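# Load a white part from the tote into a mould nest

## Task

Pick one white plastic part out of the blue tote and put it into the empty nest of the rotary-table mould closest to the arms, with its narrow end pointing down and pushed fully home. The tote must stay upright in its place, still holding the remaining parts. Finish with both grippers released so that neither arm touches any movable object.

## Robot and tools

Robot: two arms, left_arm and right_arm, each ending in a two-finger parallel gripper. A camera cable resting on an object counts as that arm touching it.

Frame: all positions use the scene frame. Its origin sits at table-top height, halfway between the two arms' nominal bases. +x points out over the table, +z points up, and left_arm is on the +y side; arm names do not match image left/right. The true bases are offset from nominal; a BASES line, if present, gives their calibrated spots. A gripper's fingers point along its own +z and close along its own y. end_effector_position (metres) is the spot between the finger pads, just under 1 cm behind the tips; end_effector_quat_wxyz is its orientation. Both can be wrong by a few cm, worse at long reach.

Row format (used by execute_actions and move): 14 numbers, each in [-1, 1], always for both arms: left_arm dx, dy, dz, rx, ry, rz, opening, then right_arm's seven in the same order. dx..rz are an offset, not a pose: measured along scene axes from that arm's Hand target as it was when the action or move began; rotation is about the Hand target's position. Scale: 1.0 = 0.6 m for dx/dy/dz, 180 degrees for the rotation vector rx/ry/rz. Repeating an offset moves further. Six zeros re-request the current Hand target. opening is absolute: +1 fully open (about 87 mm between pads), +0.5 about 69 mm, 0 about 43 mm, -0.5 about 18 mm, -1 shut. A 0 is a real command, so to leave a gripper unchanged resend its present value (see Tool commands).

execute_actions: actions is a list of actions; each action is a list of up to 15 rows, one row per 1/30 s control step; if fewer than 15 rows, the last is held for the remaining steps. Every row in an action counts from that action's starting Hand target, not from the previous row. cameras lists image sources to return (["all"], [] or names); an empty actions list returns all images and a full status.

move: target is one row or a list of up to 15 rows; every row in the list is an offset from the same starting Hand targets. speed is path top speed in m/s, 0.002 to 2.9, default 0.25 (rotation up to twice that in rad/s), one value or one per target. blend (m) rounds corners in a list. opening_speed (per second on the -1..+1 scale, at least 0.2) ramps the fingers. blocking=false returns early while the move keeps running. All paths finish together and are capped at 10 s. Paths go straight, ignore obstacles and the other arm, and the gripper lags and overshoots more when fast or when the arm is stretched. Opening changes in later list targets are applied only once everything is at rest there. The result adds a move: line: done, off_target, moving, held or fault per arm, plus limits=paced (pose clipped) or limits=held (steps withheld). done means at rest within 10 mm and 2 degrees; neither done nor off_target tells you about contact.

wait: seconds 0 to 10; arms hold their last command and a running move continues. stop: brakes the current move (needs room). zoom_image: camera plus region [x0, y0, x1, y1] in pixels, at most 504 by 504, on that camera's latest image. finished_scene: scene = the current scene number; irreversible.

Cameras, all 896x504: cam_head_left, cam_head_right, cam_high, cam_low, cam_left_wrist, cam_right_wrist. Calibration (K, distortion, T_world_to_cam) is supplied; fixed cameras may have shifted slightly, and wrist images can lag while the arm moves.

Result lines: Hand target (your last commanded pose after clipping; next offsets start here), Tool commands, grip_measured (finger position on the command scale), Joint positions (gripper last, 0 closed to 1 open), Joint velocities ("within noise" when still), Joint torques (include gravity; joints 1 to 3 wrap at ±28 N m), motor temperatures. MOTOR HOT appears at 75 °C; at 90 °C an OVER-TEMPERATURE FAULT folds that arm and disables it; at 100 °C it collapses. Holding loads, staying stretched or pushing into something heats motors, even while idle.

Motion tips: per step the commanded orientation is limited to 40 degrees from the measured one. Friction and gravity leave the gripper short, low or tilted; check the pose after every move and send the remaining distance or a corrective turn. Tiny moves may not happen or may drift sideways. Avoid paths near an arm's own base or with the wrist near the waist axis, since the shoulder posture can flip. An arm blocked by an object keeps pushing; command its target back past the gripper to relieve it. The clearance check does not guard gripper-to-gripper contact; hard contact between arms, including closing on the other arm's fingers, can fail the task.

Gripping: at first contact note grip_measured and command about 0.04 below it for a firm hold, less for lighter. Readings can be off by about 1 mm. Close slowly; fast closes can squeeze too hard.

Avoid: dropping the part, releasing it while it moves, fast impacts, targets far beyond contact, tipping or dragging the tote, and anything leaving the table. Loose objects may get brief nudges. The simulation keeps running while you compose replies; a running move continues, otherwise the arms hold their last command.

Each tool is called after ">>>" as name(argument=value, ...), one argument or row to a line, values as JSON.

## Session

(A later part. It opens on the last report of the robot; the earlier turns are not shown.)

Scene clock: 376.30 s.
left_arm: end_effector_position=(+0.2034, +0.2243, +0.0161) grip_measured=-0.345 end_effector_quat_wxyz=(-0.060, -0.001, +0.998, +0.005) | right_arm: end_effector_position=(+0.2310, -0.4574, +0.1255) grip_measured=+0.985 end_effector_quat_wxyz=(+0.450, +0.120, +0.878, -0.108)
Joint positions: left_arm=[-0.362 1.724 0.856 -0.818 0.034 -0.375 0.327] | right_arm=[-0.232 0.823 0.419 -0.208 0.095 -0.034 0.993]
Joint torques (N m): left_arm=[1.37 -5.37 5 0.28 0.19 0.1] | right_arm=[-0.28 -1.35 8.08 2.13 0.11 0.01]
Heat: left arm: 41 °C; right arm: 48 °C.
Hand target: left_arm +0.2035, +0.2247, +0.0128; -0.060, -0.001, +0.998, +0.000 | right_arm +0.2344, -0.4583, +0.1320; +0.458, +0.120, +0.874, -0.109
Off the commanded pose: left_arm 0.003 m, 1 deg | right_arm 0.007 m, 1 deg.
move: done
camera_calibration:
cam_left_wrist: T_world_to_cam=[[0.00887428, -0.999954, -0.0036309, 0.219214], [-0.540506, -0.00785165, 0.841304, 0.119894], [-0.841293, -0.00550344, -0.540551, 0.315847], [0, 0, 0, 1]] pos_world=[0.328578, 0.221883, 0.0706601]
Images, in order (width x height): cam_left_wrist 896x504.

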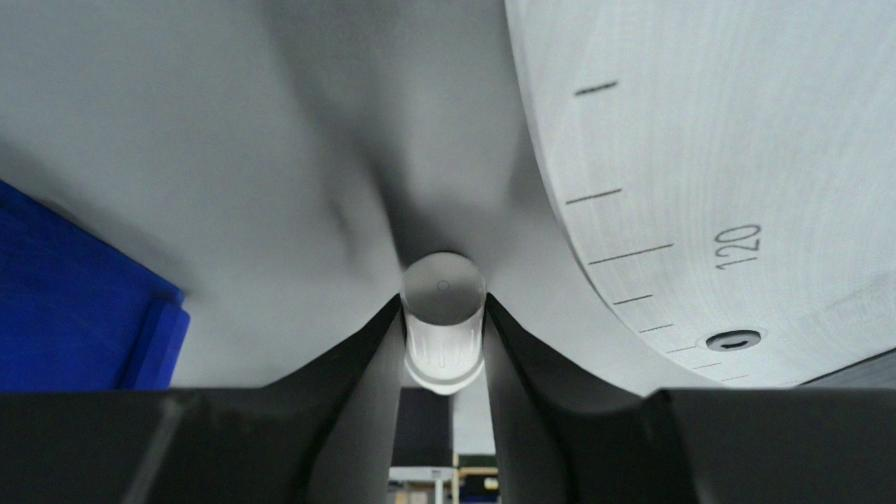

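>>> move(
  target=[
    [0,0,0.312, 0,0,0,-0.6, 0,0,0,0,0,0,1],
    [0.0525,-0.283,0.379, 0.0227,-0.510,0.0209,-0.6, 0,0,0,0,0,0,1],
  ],
  speed=0.25,
  blend=0.02,
  cameras=["all"],
)

>>> zoom_image(
  camera="cam_low",
  region=[340, 70, 480, 270],
)

>>> zoom_image(
  camera="cam_left_wrist",
  region=[300, 200, 620, 504],
)

Scene clock: 402.27 s.
left_arm: end_effector_position=(+0.2341, +0.0542, +0.2376) grip_measured=-0.345 end_effector_quat_wxyz=(+0.662, -0.031, +0.748, +0.031) | right_arm: end_effector_position=(+0.2310, -0.4574, +0.1255) grip_measured=+0.985 end_effector_quat_wxyz=(+0.450, +0.120, +0.878, -0.108)
Joint positions: left_arm=[-1.422 1.507 1.105 -0.788 -1.44 -1.182 0.327] | right_arm=[-0.232 0.823 0.419 -0.208 0.095 -0.034 0.993]
Joint torques (N m): left_arm=[0.34 -5.37 6.63 0.94 -0.86 0] | right_arm=[-0.29 -1.28 8.13 2.13 0.1 0.03]
Heat: left arm: 40 °C; right arm: 48 °C.
Hand target: left_arm +0.2348, +0.0548, +0.2402; +0.675, -0.032, +0.737, +0.029 | right_arm +0.2344, -0.4583, +0.1320; +0.458, +0.120, +0.874, -0.109
Off the commanded pose: left_arm 0.003 m, 2 deg | right_arm 0.007 m, 1 deg.
move: done
camera_calibration:
cam_left_wrist: T_world_to_cam=[[0.080052, -0.996787, 0.0026355, 0.0313908], [-0.839628, -0.0688551, -0.53878, 0.350036], [0.53723, 0.0409176, -0.842443, 0.207087], [0, 0, 0, 1]] pos_world=[0.180134, 0.0469182, 0.362968]
cam_right_wrist: T_world_to_cam=[[-0.31501, -0.944202, 0.0961823, -0.375248], [-0.946053, 0.304287, -0.111325, 0.397031], [0.0758463, -0.126062, -0.989119, 0.190546], [0, 0, 0, 1]] pos_world=[0.242954, -0.451101, 0.268765]

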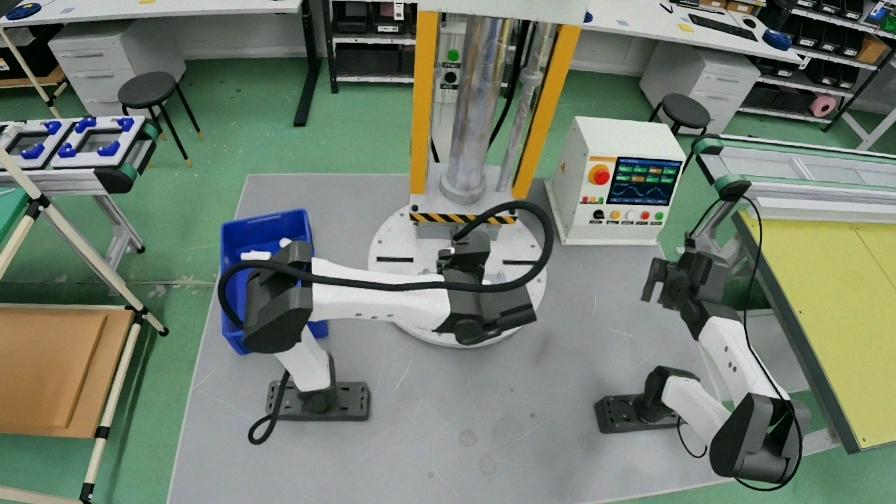

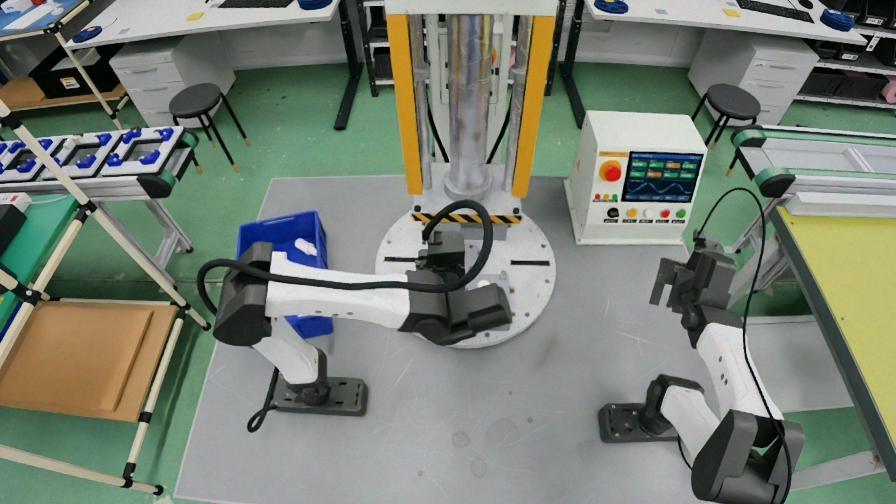

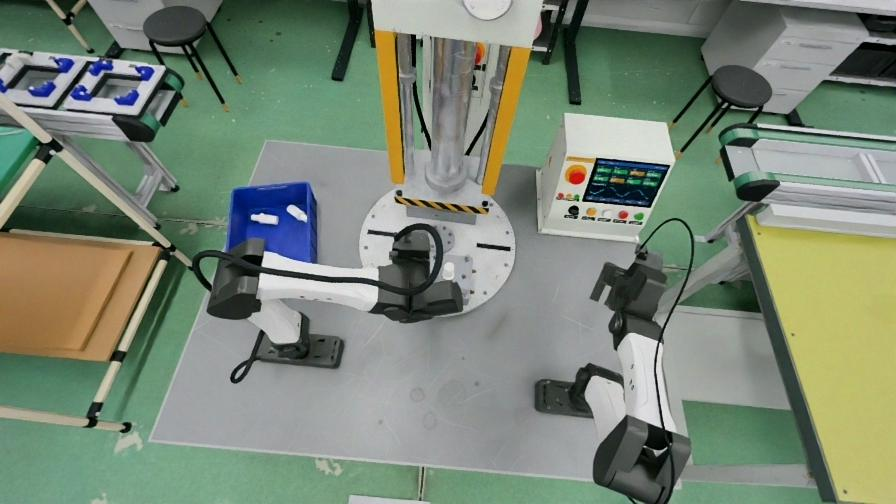

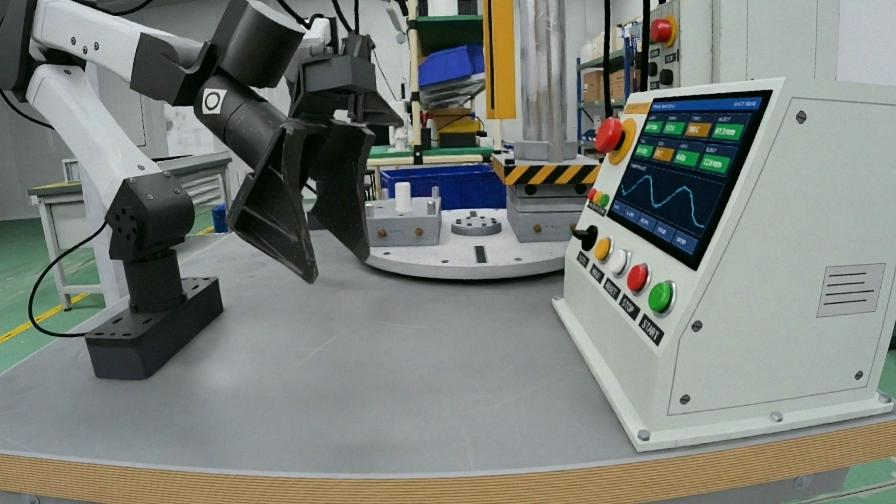

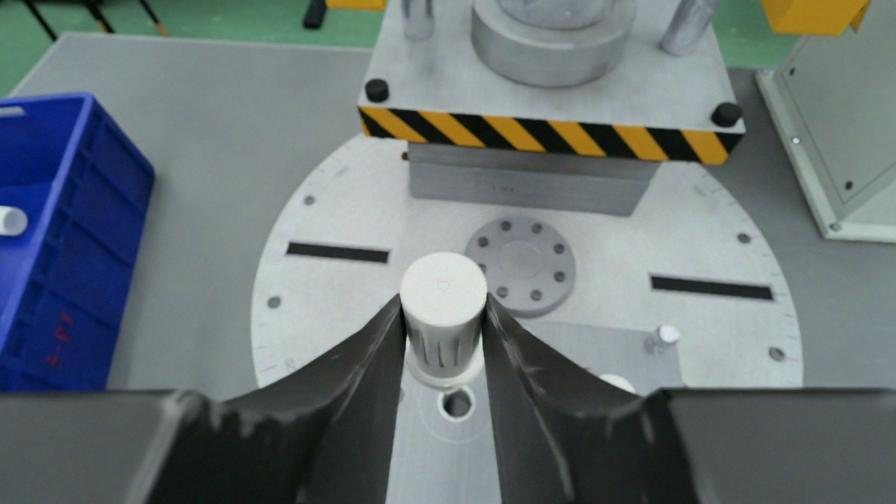

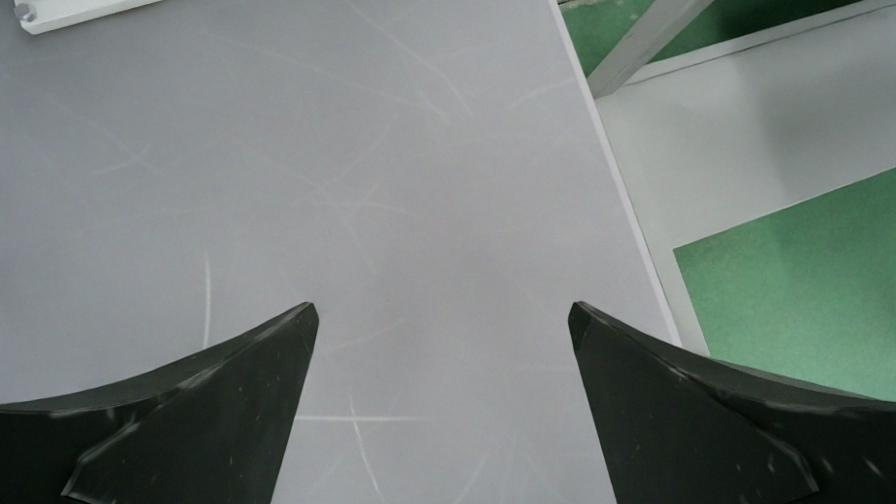

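Scaled by 2.520 from the camera's 896x504 image, which has a finer 1280x720 frame.

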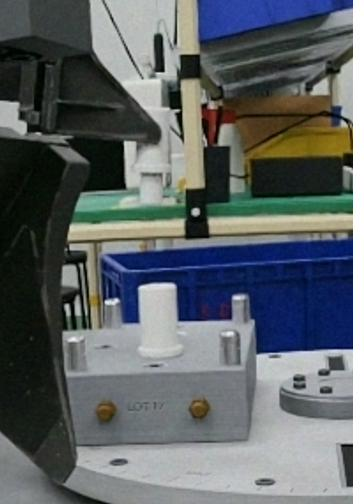

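Scaled by 1.575 from the camera's 896x504 image, which has a finer 1280x720 frame.

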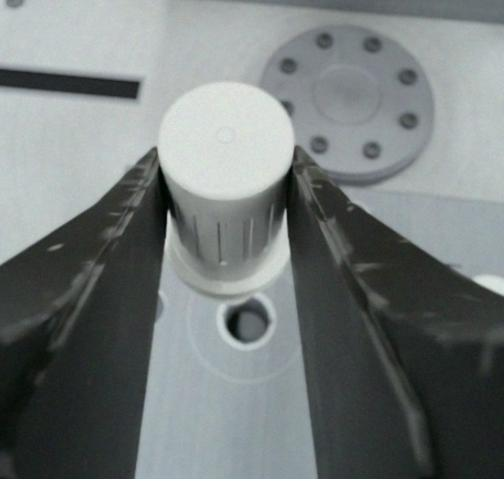

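>>> move(
  target=[0.018,-0.012,-0.108, 0,-0.0167,0,-0.6, 0,0,0,0,0,0,1],
  speed=0.12,
  cameras=["cam_low","cam_left_wrist"],
)

>>> zoom_image(
  camera="cam_low",
  region=[350, 120, 450, 270],
)

>>> zoom_image(
  camera="cam_left_wrist",
  region=[380, 300, 520, 460],
)

Scene clock: 421.03 s.
left_arm: end_effector_position=(+0.2423, +0.0424, +0.1657) grip_measured=-0.345 end_effector_quat_wxyz=(+0.680, -0.024, +0.731, +0.043) | right_arm: end_effector_position=(+0.2310, -0.4574, +0.1255) grip_measured=+0.985 end_effector_quat_wxyz=(+0.450, +0.120, +0.878, -0.108)
Joint positions: left_arm=[-1.41 1.626 0.84 -0.141 -1.482 -0.894 0.327] | right_arm=[-0.232 0.823 0.419 -0.208 0.095 -0.034 0.993]
Joint torques (N m): left_arm=[1.4 -8.2 6.11 1.19 -0.66 0.01] | right_arm=[-0.32 -1.31 8.09 2.12 0.11 0.04]
Heat: left arm: 41 °C; right arm: 48 °C.
Hand target: left_arm +0.2457, +0.0478, +0.1754; +0.694, -0.033, +0.719, +0.029 | right_arm +0.2344, -0.4583, +0.1320; +0.458, +0.120, +0.874, -0.109
Off the commanded pose: left_arm 0.012 m, 3 deg | right_arm 0.007 m, 1 deg.
move: off_target (left_arm)
camera_calibration:
cam_left_wrist: T_world_to_cam=[[0.0854717, -0.996062, -0.0235577, 0.0221326], [-0.812392, -0.0559837, -0.580417, 0.31709], [0.576813, 0.0687474, -0.813978, 0.127039], [0, 0, 0, 1]] pos_world=[0.182432, 0.0310637, 0.287973]
Images, in order (width x height): cam_low 896x504, cam_left_wrist 896x504.

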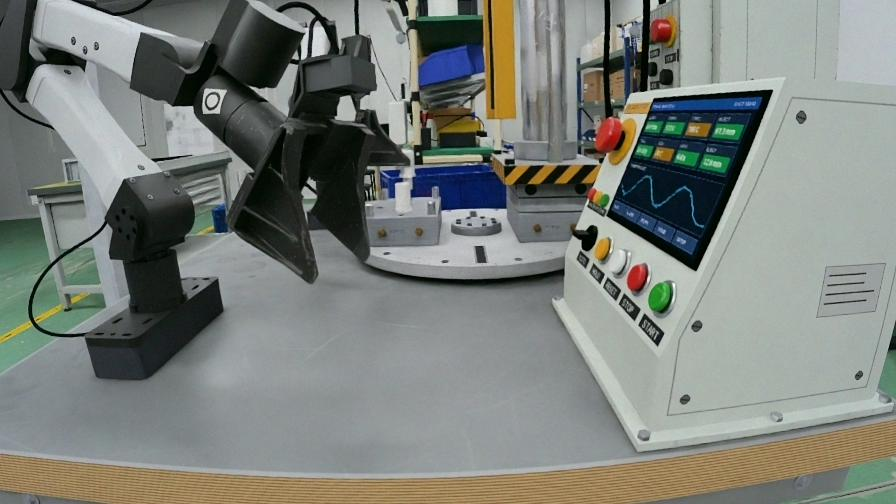

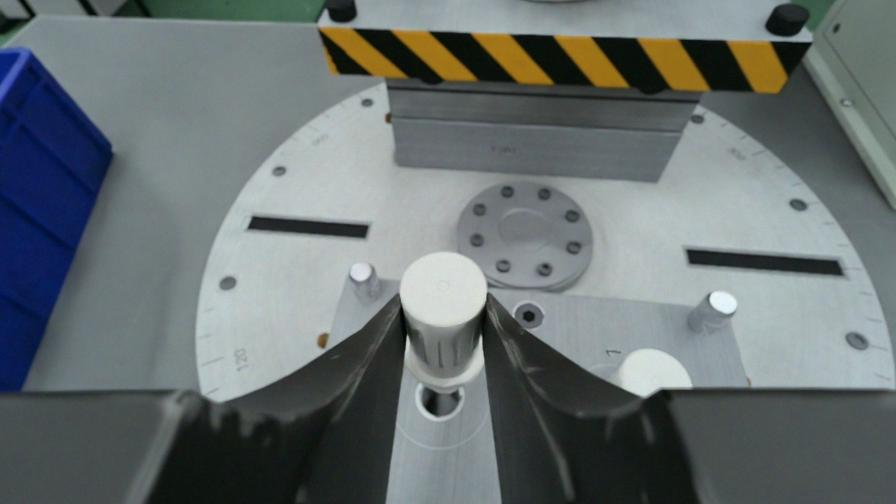

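Scaled by 3.360 from the camera's 896x504 image, which has a finer 1280x720 frame.

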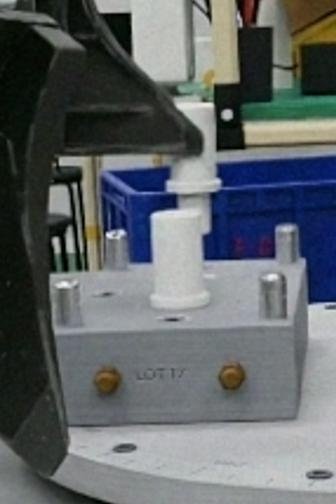

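Scaled by 3.150 from the camera's 896x504 image, which has a finer 1280x720 frame.

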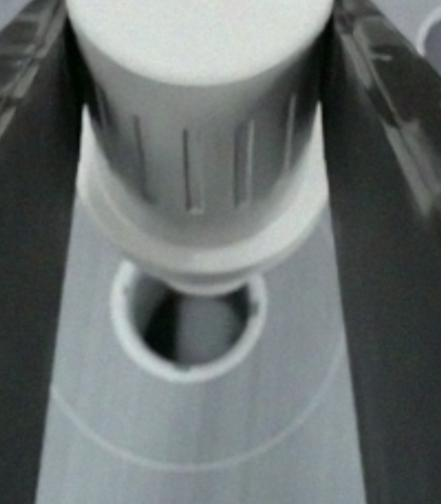

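>>> move(
  target=[-0.009,0.005,-0.02, -0.0064,-0.011,0,-0.6, 0,0,0,0,0,0,1],
  speed=0.08,
  cameras=["cam_low","cam_left_wrist"],
)

>>> zoom_image(
  camera="cam_low",
  region=[350, 120, 450, 270],
)

>>> zoom_image(
  camera="cam_left_wrist",
  region=[380, 300, 520, 460],
)

Scene clock: 451.70 s.
left_arm: end_effector_position=(+0.2417, +0.0484, +0.1573) grip_measured=-0.345 end_effector_quat_wxyz=(+0.691, -0.040, +0.721, +0.034) | right_arm: end_effector_position=(+0.2310, -0.4574, +0.1255) grip_measured=+0.985 end_effector_quat_wxyz=(+0.450, +0.120, +0.878, -0.108)
Joint positions: left_arm=[-1.414 1.626 0.748 0.074 -1.513 -0.81 0.327] | right_arm=[-0.232 0.823 0.419 -0.208 0.095 -0.034 0.993]
Joint torques (N m): left_arm=[0.03 -7.04 5.86 1.27 -0.62 0.03] | right_arm=[-0.38 -1.14 8.09 2.14 0.08 0.02]
Heat: left arm: 40 °C; right arm: 49 °C.
Hand target: left_arm +0.2403, +0.0507, +0.1635; +0.706, -0.041, +0.707, +0.021 | right_arm +0.2344, -0.4583, +0.1320; +0.458, +0.120, +0.874, -0.109
Off the commanded pose: left_arm 0.007 m, 3 deg | right_arm 0.007 m, 1 deg.
move: off_target (left_arm)
camera_calibration:
cam_left_wrist: T_world_to_cam=[[0.096744, -0.995215, 0.0136731, 0.019365], [-0.792123, -0.0853049, -0.604371, 0.312386], [0.602645, 0.0476385, -0.796586, 0.112197], [0, 0, 0, 1]] pos_world=[0.177959, 0.0405755, 0.277907]
Images, in order (width x height): cam_low 896x504, cam_left_wrist 896x504.

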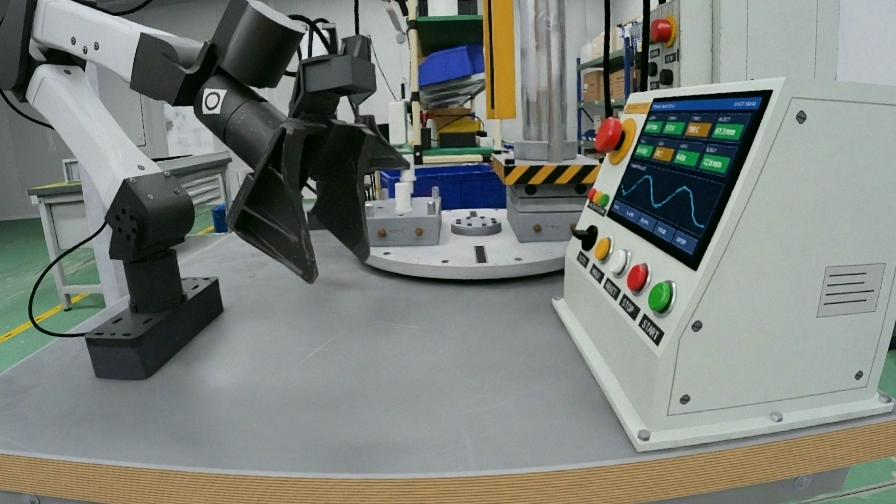

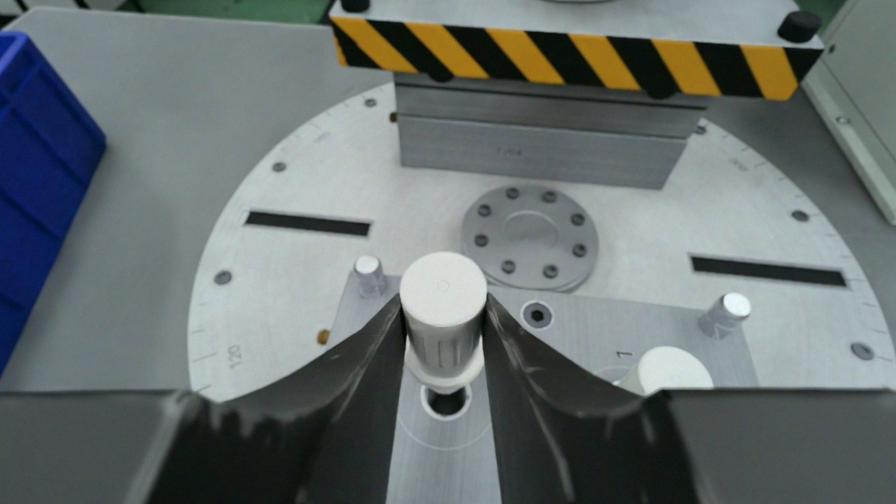

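Scaled by 3.360 from the camera's 896x504 image, which has a finer 1280x720 frame.

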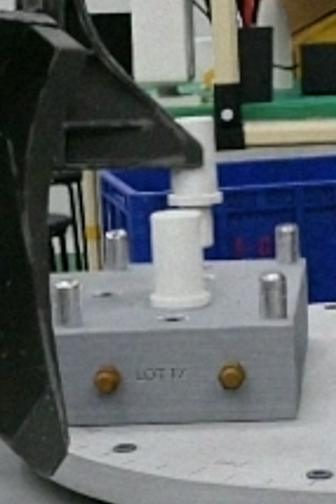

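Scaled by 3.150 from the camera's 896x504 image, which has a finer 1280x720 frame.

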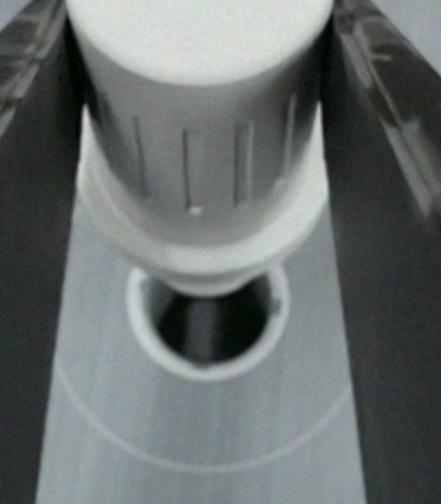

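>>> move(
  target=[-0.006,-0.003,-0.022, 0,-0.004,0,-0.6, 0,0,0,0,0,0,1],
  speed=0.06,
  cameras=["cam_low","cam_left_wrist"],
)

>>> zoom_image(
  camera="cam_low",
  region=[350, 120, 450, 270],
)

>>> zoom_image(
  camera="cam_left_wrist",
  region=[380, 300, 520, 460],
)

Scene clock: 485.33 s.
left_arm: end_effector_position=(+0.2382, +0.0467, +0.1530) grip_measured=-0.345 end_effector_quat_wxyz=(+0.697, -0.050, +0.715, +0.021) | right_arm: end_effector_position=(+0.2310, -0.4574, +0.1255) grip_measured=+0.985 end_effector_quat_wxyz=(+0.450, +0.120, +0.878, -0.108)
Joint positions: left_arm=[-1.429 1.64 0.709 0.197 -1.531 -0.773 0.327] | right_arm=[-0.232 0.823 0.419 -0.208 0.095 -0.034 0.993]
Joint torques (N m): left_arm=[0.05 -4.71 5.71 1.29 -0.57 0] | right_arm=[-0.24 -1.26 8.2 2.13 0.1 0.01]
Heat: left arm: 41 °C; right arm: 49 °C.
Hand target: left_arm +0.2367, +0.0490, +0.1502; +0.710, -0.041, +0.703, +0.020 | right_arm +0.2344, -0.4583, +0.1320; +0.458, +0.120, +0.874, -0.109
Off the commanded pose: left_arm 0.004 m, 2 deg | right_arm 0.007 m, 1 deg.
move: done
camera_calibration:
cam_left_wrist: T_world_to_cam=[[0.0932686, -0.994568, 0.0462028, 0.0138533], [-0.781238, -0.101873, -0.615865, 0.306782], [0.617226, 0.0213454, -0.786496, 0.107169], [0, 0, 0, 1]] pos_world=[0.17223, 0.0427432, 0.272584]
Images, in order (width x height): cam_low 896x504, cam_left_wrist 896x504.

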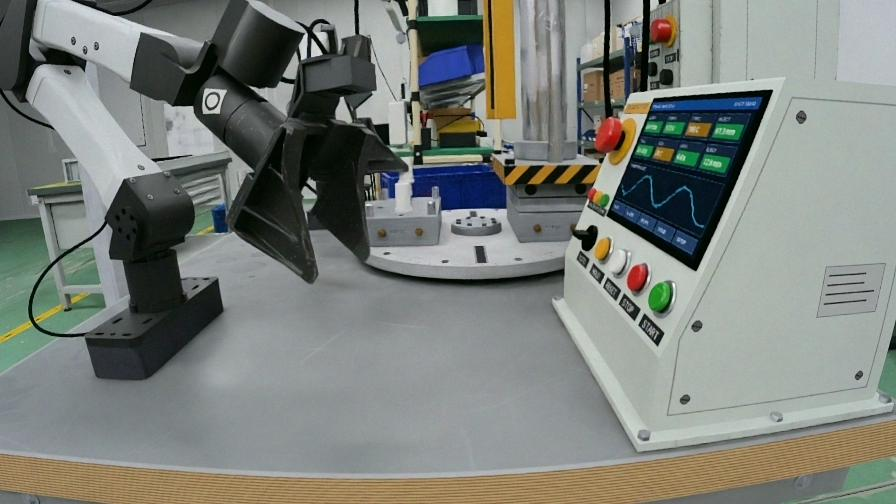

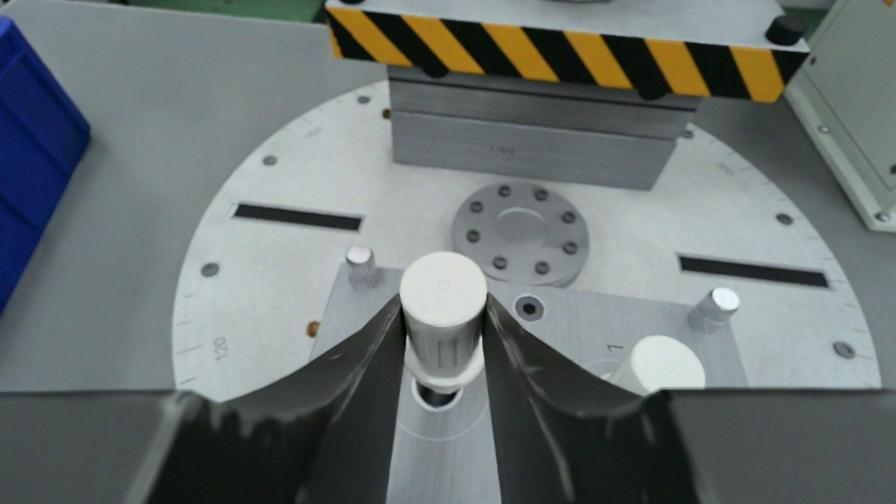

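Scaled by 3.360 from the camera's 896x504 image, which has a finer 1280x720 frame.

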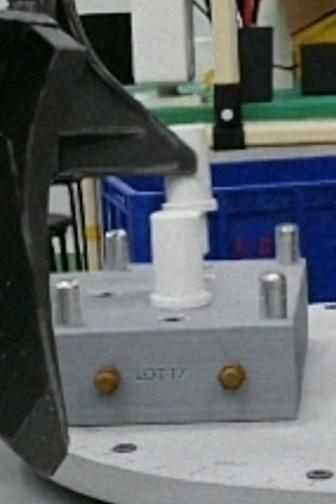

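Scaled by 3.150 from the camera's 896x504 image, which has a finer 1280x720 frame.

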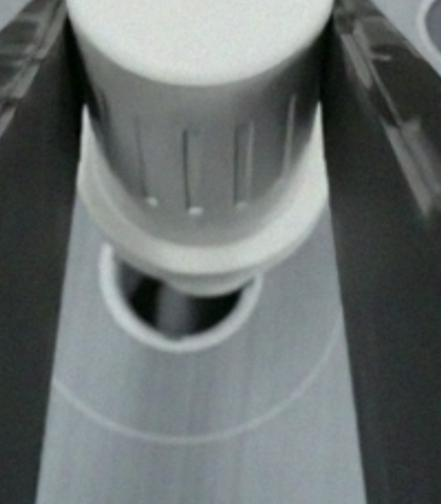

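>>> move(
  target=[0.0,0.0,-0.006, 0.014,0,0,-0.6, 0,0,0,0,0,0,1],
  speed=0.06,
  cameras=["cam_low","cam_left_wrist"],
)

>>> zoom_image(
  camera="cam_low",
  region=[350, 120, 450, 270],
)

>>> zoom_image(
  camera="cam_left_wrist",
  region=[380, 300, 520, 460],
)

Scene clock: 506.07 s.
left_arm: end_effector_position=(+0.2384, +0.0468, +0.1499) grip_measured=-0.345 end_effector_quat_wxyz=(+0.698, -0.034, +0.714, +0.037) | right_arm: end_effector_position=(+0.2310, -0.4574, +0.1255) grip_measured=+0.985 end_effector_quat_wxyz=(+0.450, +0.120, +0.878, -0.108)
Joint positions: left_arm=[-1.429 1.658 0.695 0.279 -1.534 -0.678 0.327] | right_arm=[-0.232 0.823 0.419 -0.208 0.095 -0.034 0.993]
Joint torques (N m): left_arm=[0.05 -4.7 5.61 1.32 -0.53 0.02] | right_arm=[-0.32 -1.28 8.14 2.13 0.08 0.02]
Heat: left arm: 40 °C; right arm: 49 °C.
Hand target: left_arm +0.2367, +0.0489, +0.1466; +0.711, -0.025, +0.702, +0.036 | right_arm +0.2344, -0.4583, +0.1320; +0.458, +0.120, +0.874, -0.109
Off the commanded pose: left_arm 0.004 m, 2 deg | right_arm 0.007 m, 1 deg.
move: done
camera_calibration:
cam_left_wrist: T_world_to_cam=[[0.0927178, -0.99569, 0.00229178, 0.0208239], [-0.782149, -0.0742571, -0.61865, 0.304403], [0.616154, 0.0555674, -0.785663, 0.103112], [0, 0, 0, 1]] pos_world=[0.172625, 0.0376085, 0.269283]
Images, in order (width x height): cam_low 896x504, cam_left_wrist 896x504.

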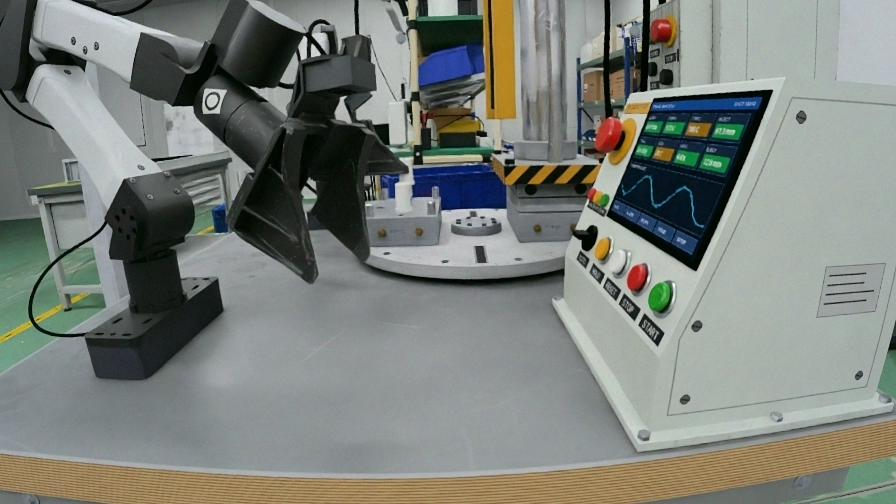

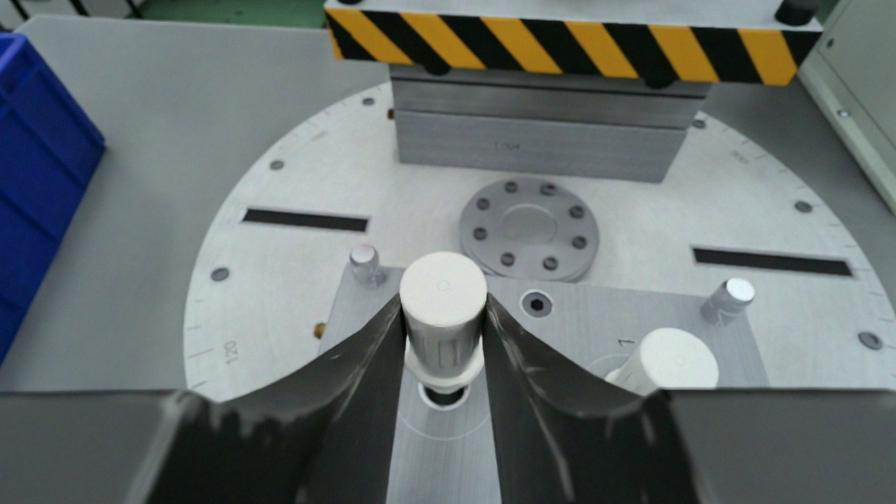

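Scaled by 3.360 from the camera's 896x504 image, which has a finer 1280x720 frame.

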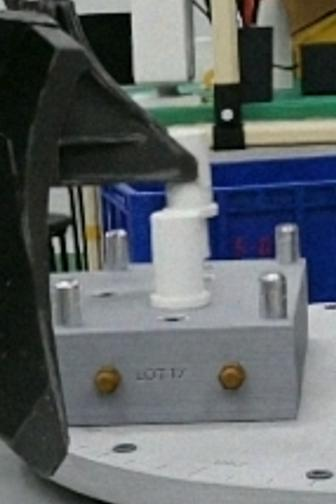

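Scaled by 3.150 from the camera's 896x504 image, which has a finer 1280x720 frame.

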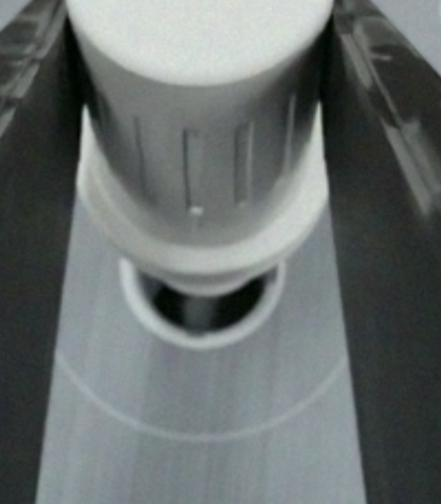

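>>> move(
  target=[0.0,0.0,-0.03, 0,0,0,-0.6, 0,0,0,0,0,0,1],
  speed=0.05,
  cameras=["cam_low","cam_left_wrist"],
)

>>> zoom_image(
  camera="cam_low",
  region=[350, 120, 450, 270],
)

>>> zoom_image(
  camera="cam_left_wrist",
  region=[380, 300, 520, 460],
)

Scene clock: 513.50 s.
left_arm: end_effector_position=(+0.2385, +0.0476, +0.1332) grip_measured=-0.345 end_effector_quat_wxyz=(+0.700, -0.037, +0.712, +0.039) | right_arm: end_effector_position=(+0.2310, -0.4574, +0.1255) grip_measured=+0.985 end_effector_quat_wxyz=(+0.450, +0.120, +0.878, -0.108)
Joint positions: left_arm=[-1.43 1.718 0.662 0.393 -1.543 -0.661 0.327] | right_arm=[-0.232 0.823 0.419 -0.208 0.095 -0.034 0.993]
Joint torques (N m): left_arm=[0.08 -4.77 5.27 1.34 -0.41 0.03] | right_arm=[-0.36 -1.33 8.1 2.14 0.07 0.03]
Heat: left arm: 40 °C; right arm: 49 °C.
Hand target: left_arm +0.2367, +0.0490, +0.1286; +0.711, -0.025, +0.702, +0.036 | right_arm +0.2344, -0.4583, +0.1320; +0.458, +0.120, +0.874, -0.109
Off the commanded pose: left_arm 0.005 m, 2 deg | right_arm 0.007 m, 1 deg.
move: done
camera_calibration:
cam_left_wrist: T_world_to_cam=[[0.0993521, -0.995046, 0.00367294, 0.019927], [-0.777585, -0.0799415, -0.623675, 0.294067], [0.620879, 0.0591074, -0.781675, 0.0879945], [0, 0, 0, 1]] pos_world=[0.172048, 0.0381353, 0.252112]
Images, in order (width x height): cam_low 896x504, cam_left_wrist 896x504.

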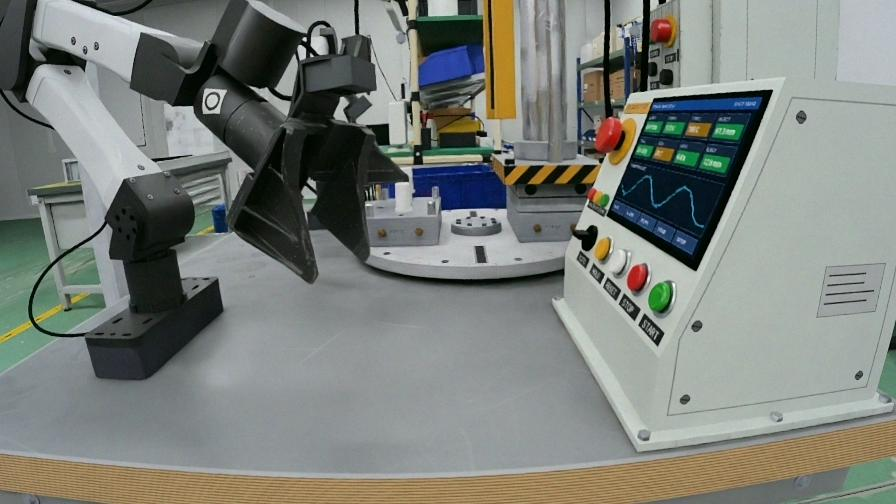

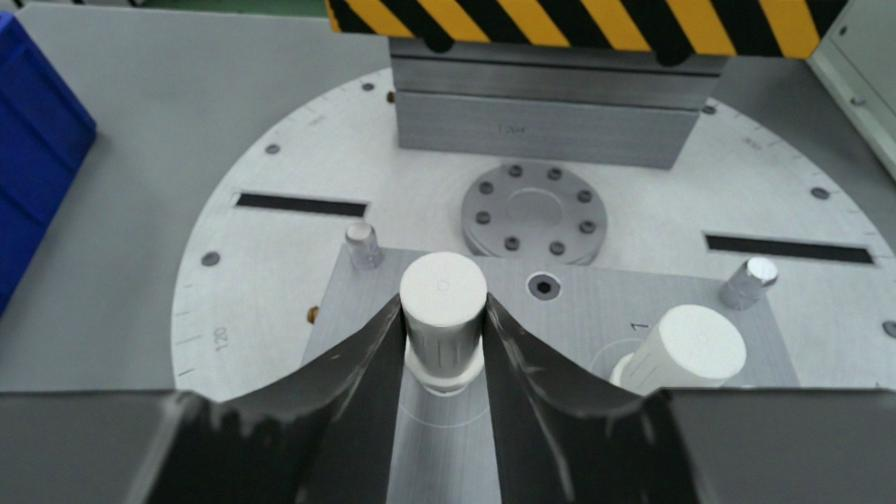

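Scaled by 3.360 from the camera's 896x504 image, which has a finer 1280x720 frame.

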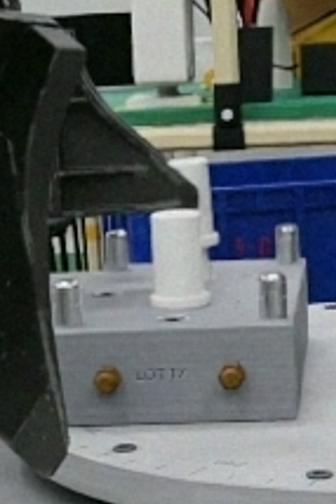

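Scaled by 3.150 from the camera's 896x504 image, which has a finer 1280x720 frame.

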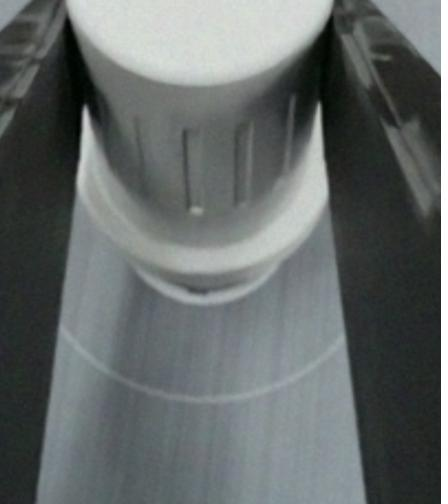

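>>> move(
  target=[0.0,0.0,-0.022, 0,0,0,-0.6, 0,0,0,0,0,0,1],
  speed=0.04,
)

>>> move(
  target=[0.0,0.0,-0.01, 0,0,0,-0.6, 0,0,0,0,0,0,1],
  speed=0.03,
  cameras=["cam_low","cam_left_wrist"],
)

>>> zoom_image(
  camera="cam_low",
  region=[350, 120, 450, 270],
)

>>> zoom_image(
  camera="cam_left_wrist",
  region=[300, 220, 620, 504],
)

Scene clock: 524.40 s.
left_arm: end_effector_position=(+0.2386, +0.0473, +0.1200) grip_measured=-0.345 end_effector_quat_wxyz=(+0.700, -0.037, +0.712, +0.038) | right_arm: end_effector_position=(+0.2310, -0.4574, +0.1255) grip_measured=+0.985 end_effector_quat_wxyz=(+0.450, +0.120, +0.878, -0.108)
Joint positions: left_arm=[-1.43 1.769 0.64 0.482 -1.543 -0.645 0.327] | right_arm=[-0.232 0.823 0.419 -0.208 0.095 -0.034 0.993]
Joint torques (N m): left_arm=[0.12 -4.93 4.89 1.34 -0.39 -0.01] | right_arm=[-0.36 -1.28 8.21 2.15 0.1 0.02]
Heat: left arm: 40 °C; right arm: 49 °C.
Hand target: left_arm +0.2367, +0.0490, +0.1154; +0.711, -0.025, +0.702, +0.036 | right_arm +0.2344, -0.4583, +0.1320; +0.458, +0.120, +0.874, -0.109
Off the commanded pose: left_arm 0.005 m, 2 deg | right_arm 0.007 m, 1 deg.
move: done

Scene clock: 525.60 s.
left_arm: end_effector_position=(+0.2386, +0.0472, +0.1144) grip_measured=-0.345 end_effector_quat_wxyz=(+0.700, -0.038, +0.712, +0.037) | right_arm: end_effector_position=(+0.2310, -0.4574, +0.1255) grip_measured=+0.985 end_effector_quat_wxyz=(+0.450, +0.120, +0.878, -0.108)
Joint positions: left_arm=[-1.43 1.794 0.626 0.55 -1.543 -0.617 0.327] | right_arm=[-0.232 0.823 0.419 -0.208 0.095 -0.034 0.993]
Joint torques (N m): left_arm=[0.13 -4.9 4.71 1.35 -0.36 0.02] | right_arm=[-0.32 -1.35 8.06 2.13 0.1 0.05]
Heat: left arm: 40 °C; right arm: 49 °C.
Hand target: left_arm +0.2367, +0.0490, +0.1094; +0.711, -0.025, +0.702, +0.036 | right_arm +0.2344, -0.4583, +0.1320; +0.458, +0.120, +0.874, -0.109
Off the commanded pose: left_arm 0.006 m, 2 deg | right_arm 0.007 m, 1 deg.
move: done
camera_calibration:
cam_left_wrist: T_world_to_cam=[[0.098638, -0.995103, 0.00629278, 0.0194078], [-0.776826, -0.0809508, -0.62449, 0.282298], [0.621941, 0.0567101, -0.781008, 0.0730431], [0, 0, 0, 1]] pos_world=[0.171953, 0.0380227, 0.233217]
Images, in order (width x height): cam_low 896x504, cam_left_wrist 896x504.

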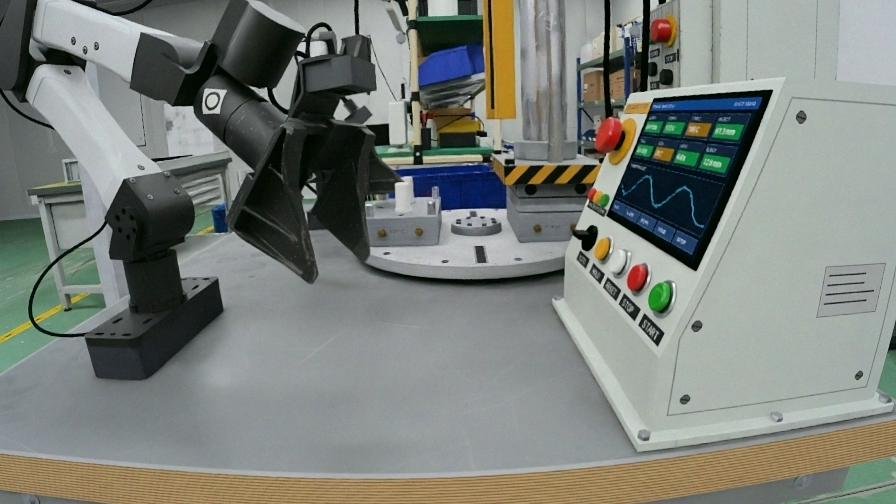

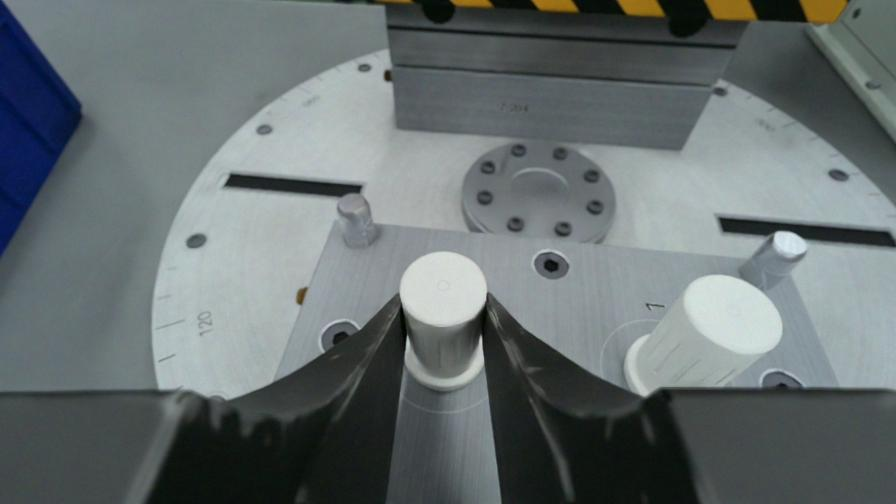

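Scaled by 3.360 from the camera's 896x504 image, which has a finer 1280x720 frame.

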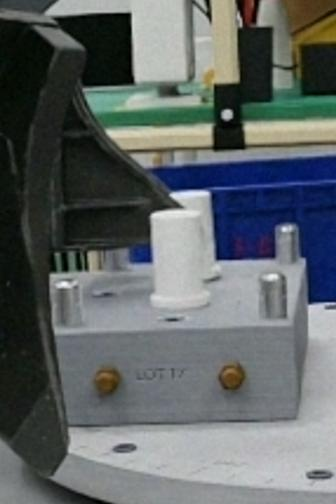

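Scaled by 1.575 from the camera's 896x504 image, which has a finer 1280x720 frame.

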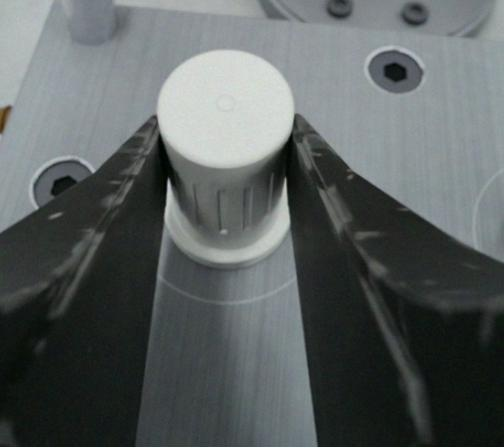

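>>> move(
  target=[0.0,0.0,-0.008, 0,0,0,-0.6, 0,0,0,0,0,0,1],
  speed=0.03,
  cameras=["cam_low","cam_left_wrist"],
)

>>> zoom_image(
  camera="cam_left_wrist",
  region=[300, 220, 620, 504],
)

>>> zoom_image(
  camera="cam_low",
  region=[380, 160, 450, 230],
)

Scene clock: 531.27 s.
left_arm: end_effector_position=(+0.2389, +0.0478, +0.1139) grip_measured=-0.345 end_effector_quat_wxyz=(+0.703, -0.045, +0.708, +0.038) | right_arm: end_effector_position=(+0.2310, -0.4574, +0.1255) grip_measured=+0.985 end_effector_quat_wxyz=(+0.450, +0.120, +0.878, -0.108)
Joint positions: left_arm=[-1.43 1.808 0.621 0.596 -1.557 -0.601 0.327] | right_arm=[-0.232 0.823 0.419 -0.208 0.095 -0.034 0.993]
Joint torques (N m): left_arm=[0.1 -4.48 4.29 1.28 -0.19 -0.01] | right_arm=[-0.34 -1.36 8.12 2.13 0.1 0.02]
Heat: left arm: 40 °C; right arm: 50 °C.
Hand target: left_arm +0.2367, +0.0490, +0.1046; +0.711, -0.025, +0.702, +0.036 | right_arm +0.2344, -0.4583, +0.1320; +0.458, +0.120, +0.874, -0.109
Off the commanded pose: left_arm 0.010 m, 3 deg | right_arm 0.007 m, 1 deg.
move: off_target (left_arm)
camera_calibration:
cam_left_wrist: T_world_to_cam=[[0.10955, -0.993833, 0.0171399, 0.0160489], [-0.769924, -0.0957495, -0.630911, 0.282149], [0.628662, 0.0559199, -0.775666, 0.0702899], [0, 0, 0, 1]] pos_world=[0.171286, 0.0390349, 0.232257]
Images, in order (width x height): cam_low 896x504, cam_left_wrist 896x504.

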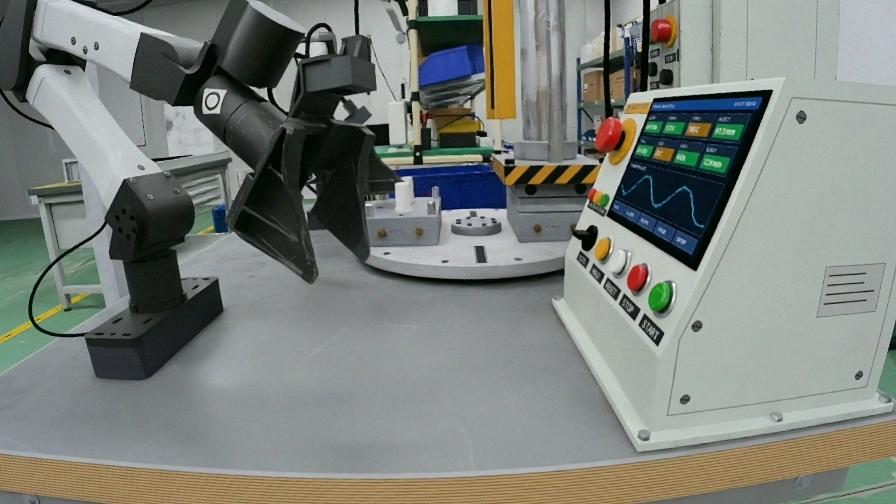

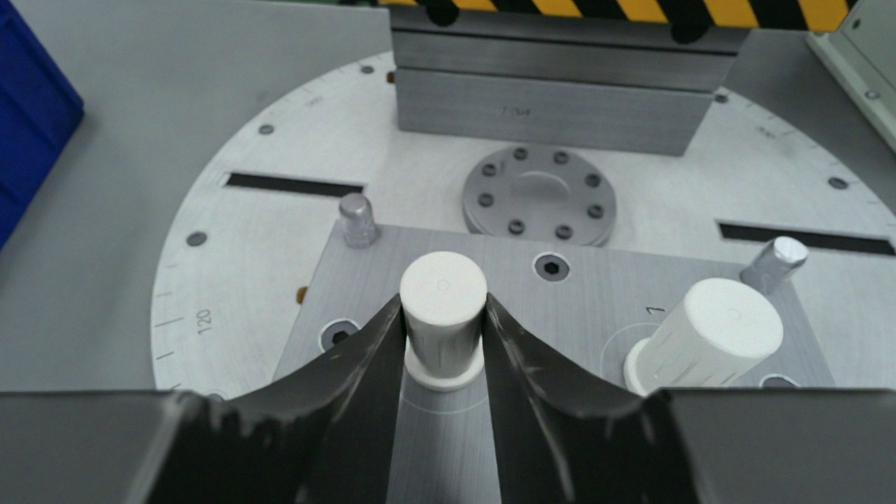

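Scaled by 1.575 from the camera's 896x504 image, which has a finer 1280x720 frame.

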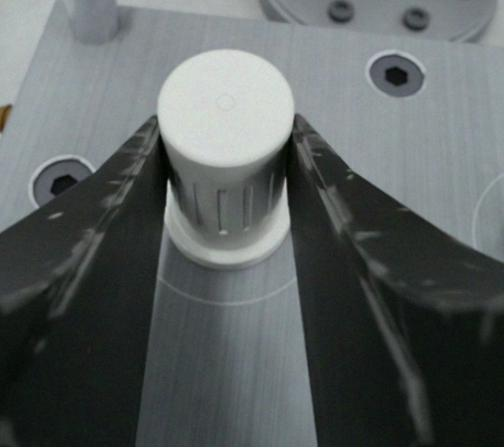

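Scaled by 7.200 from the camera's 896x504 image, which has a finer 1280x720 frame.

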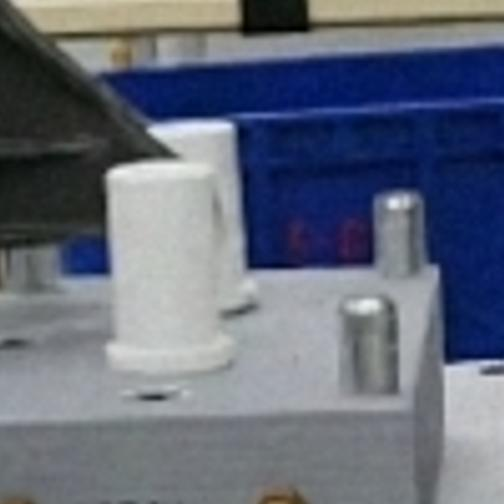

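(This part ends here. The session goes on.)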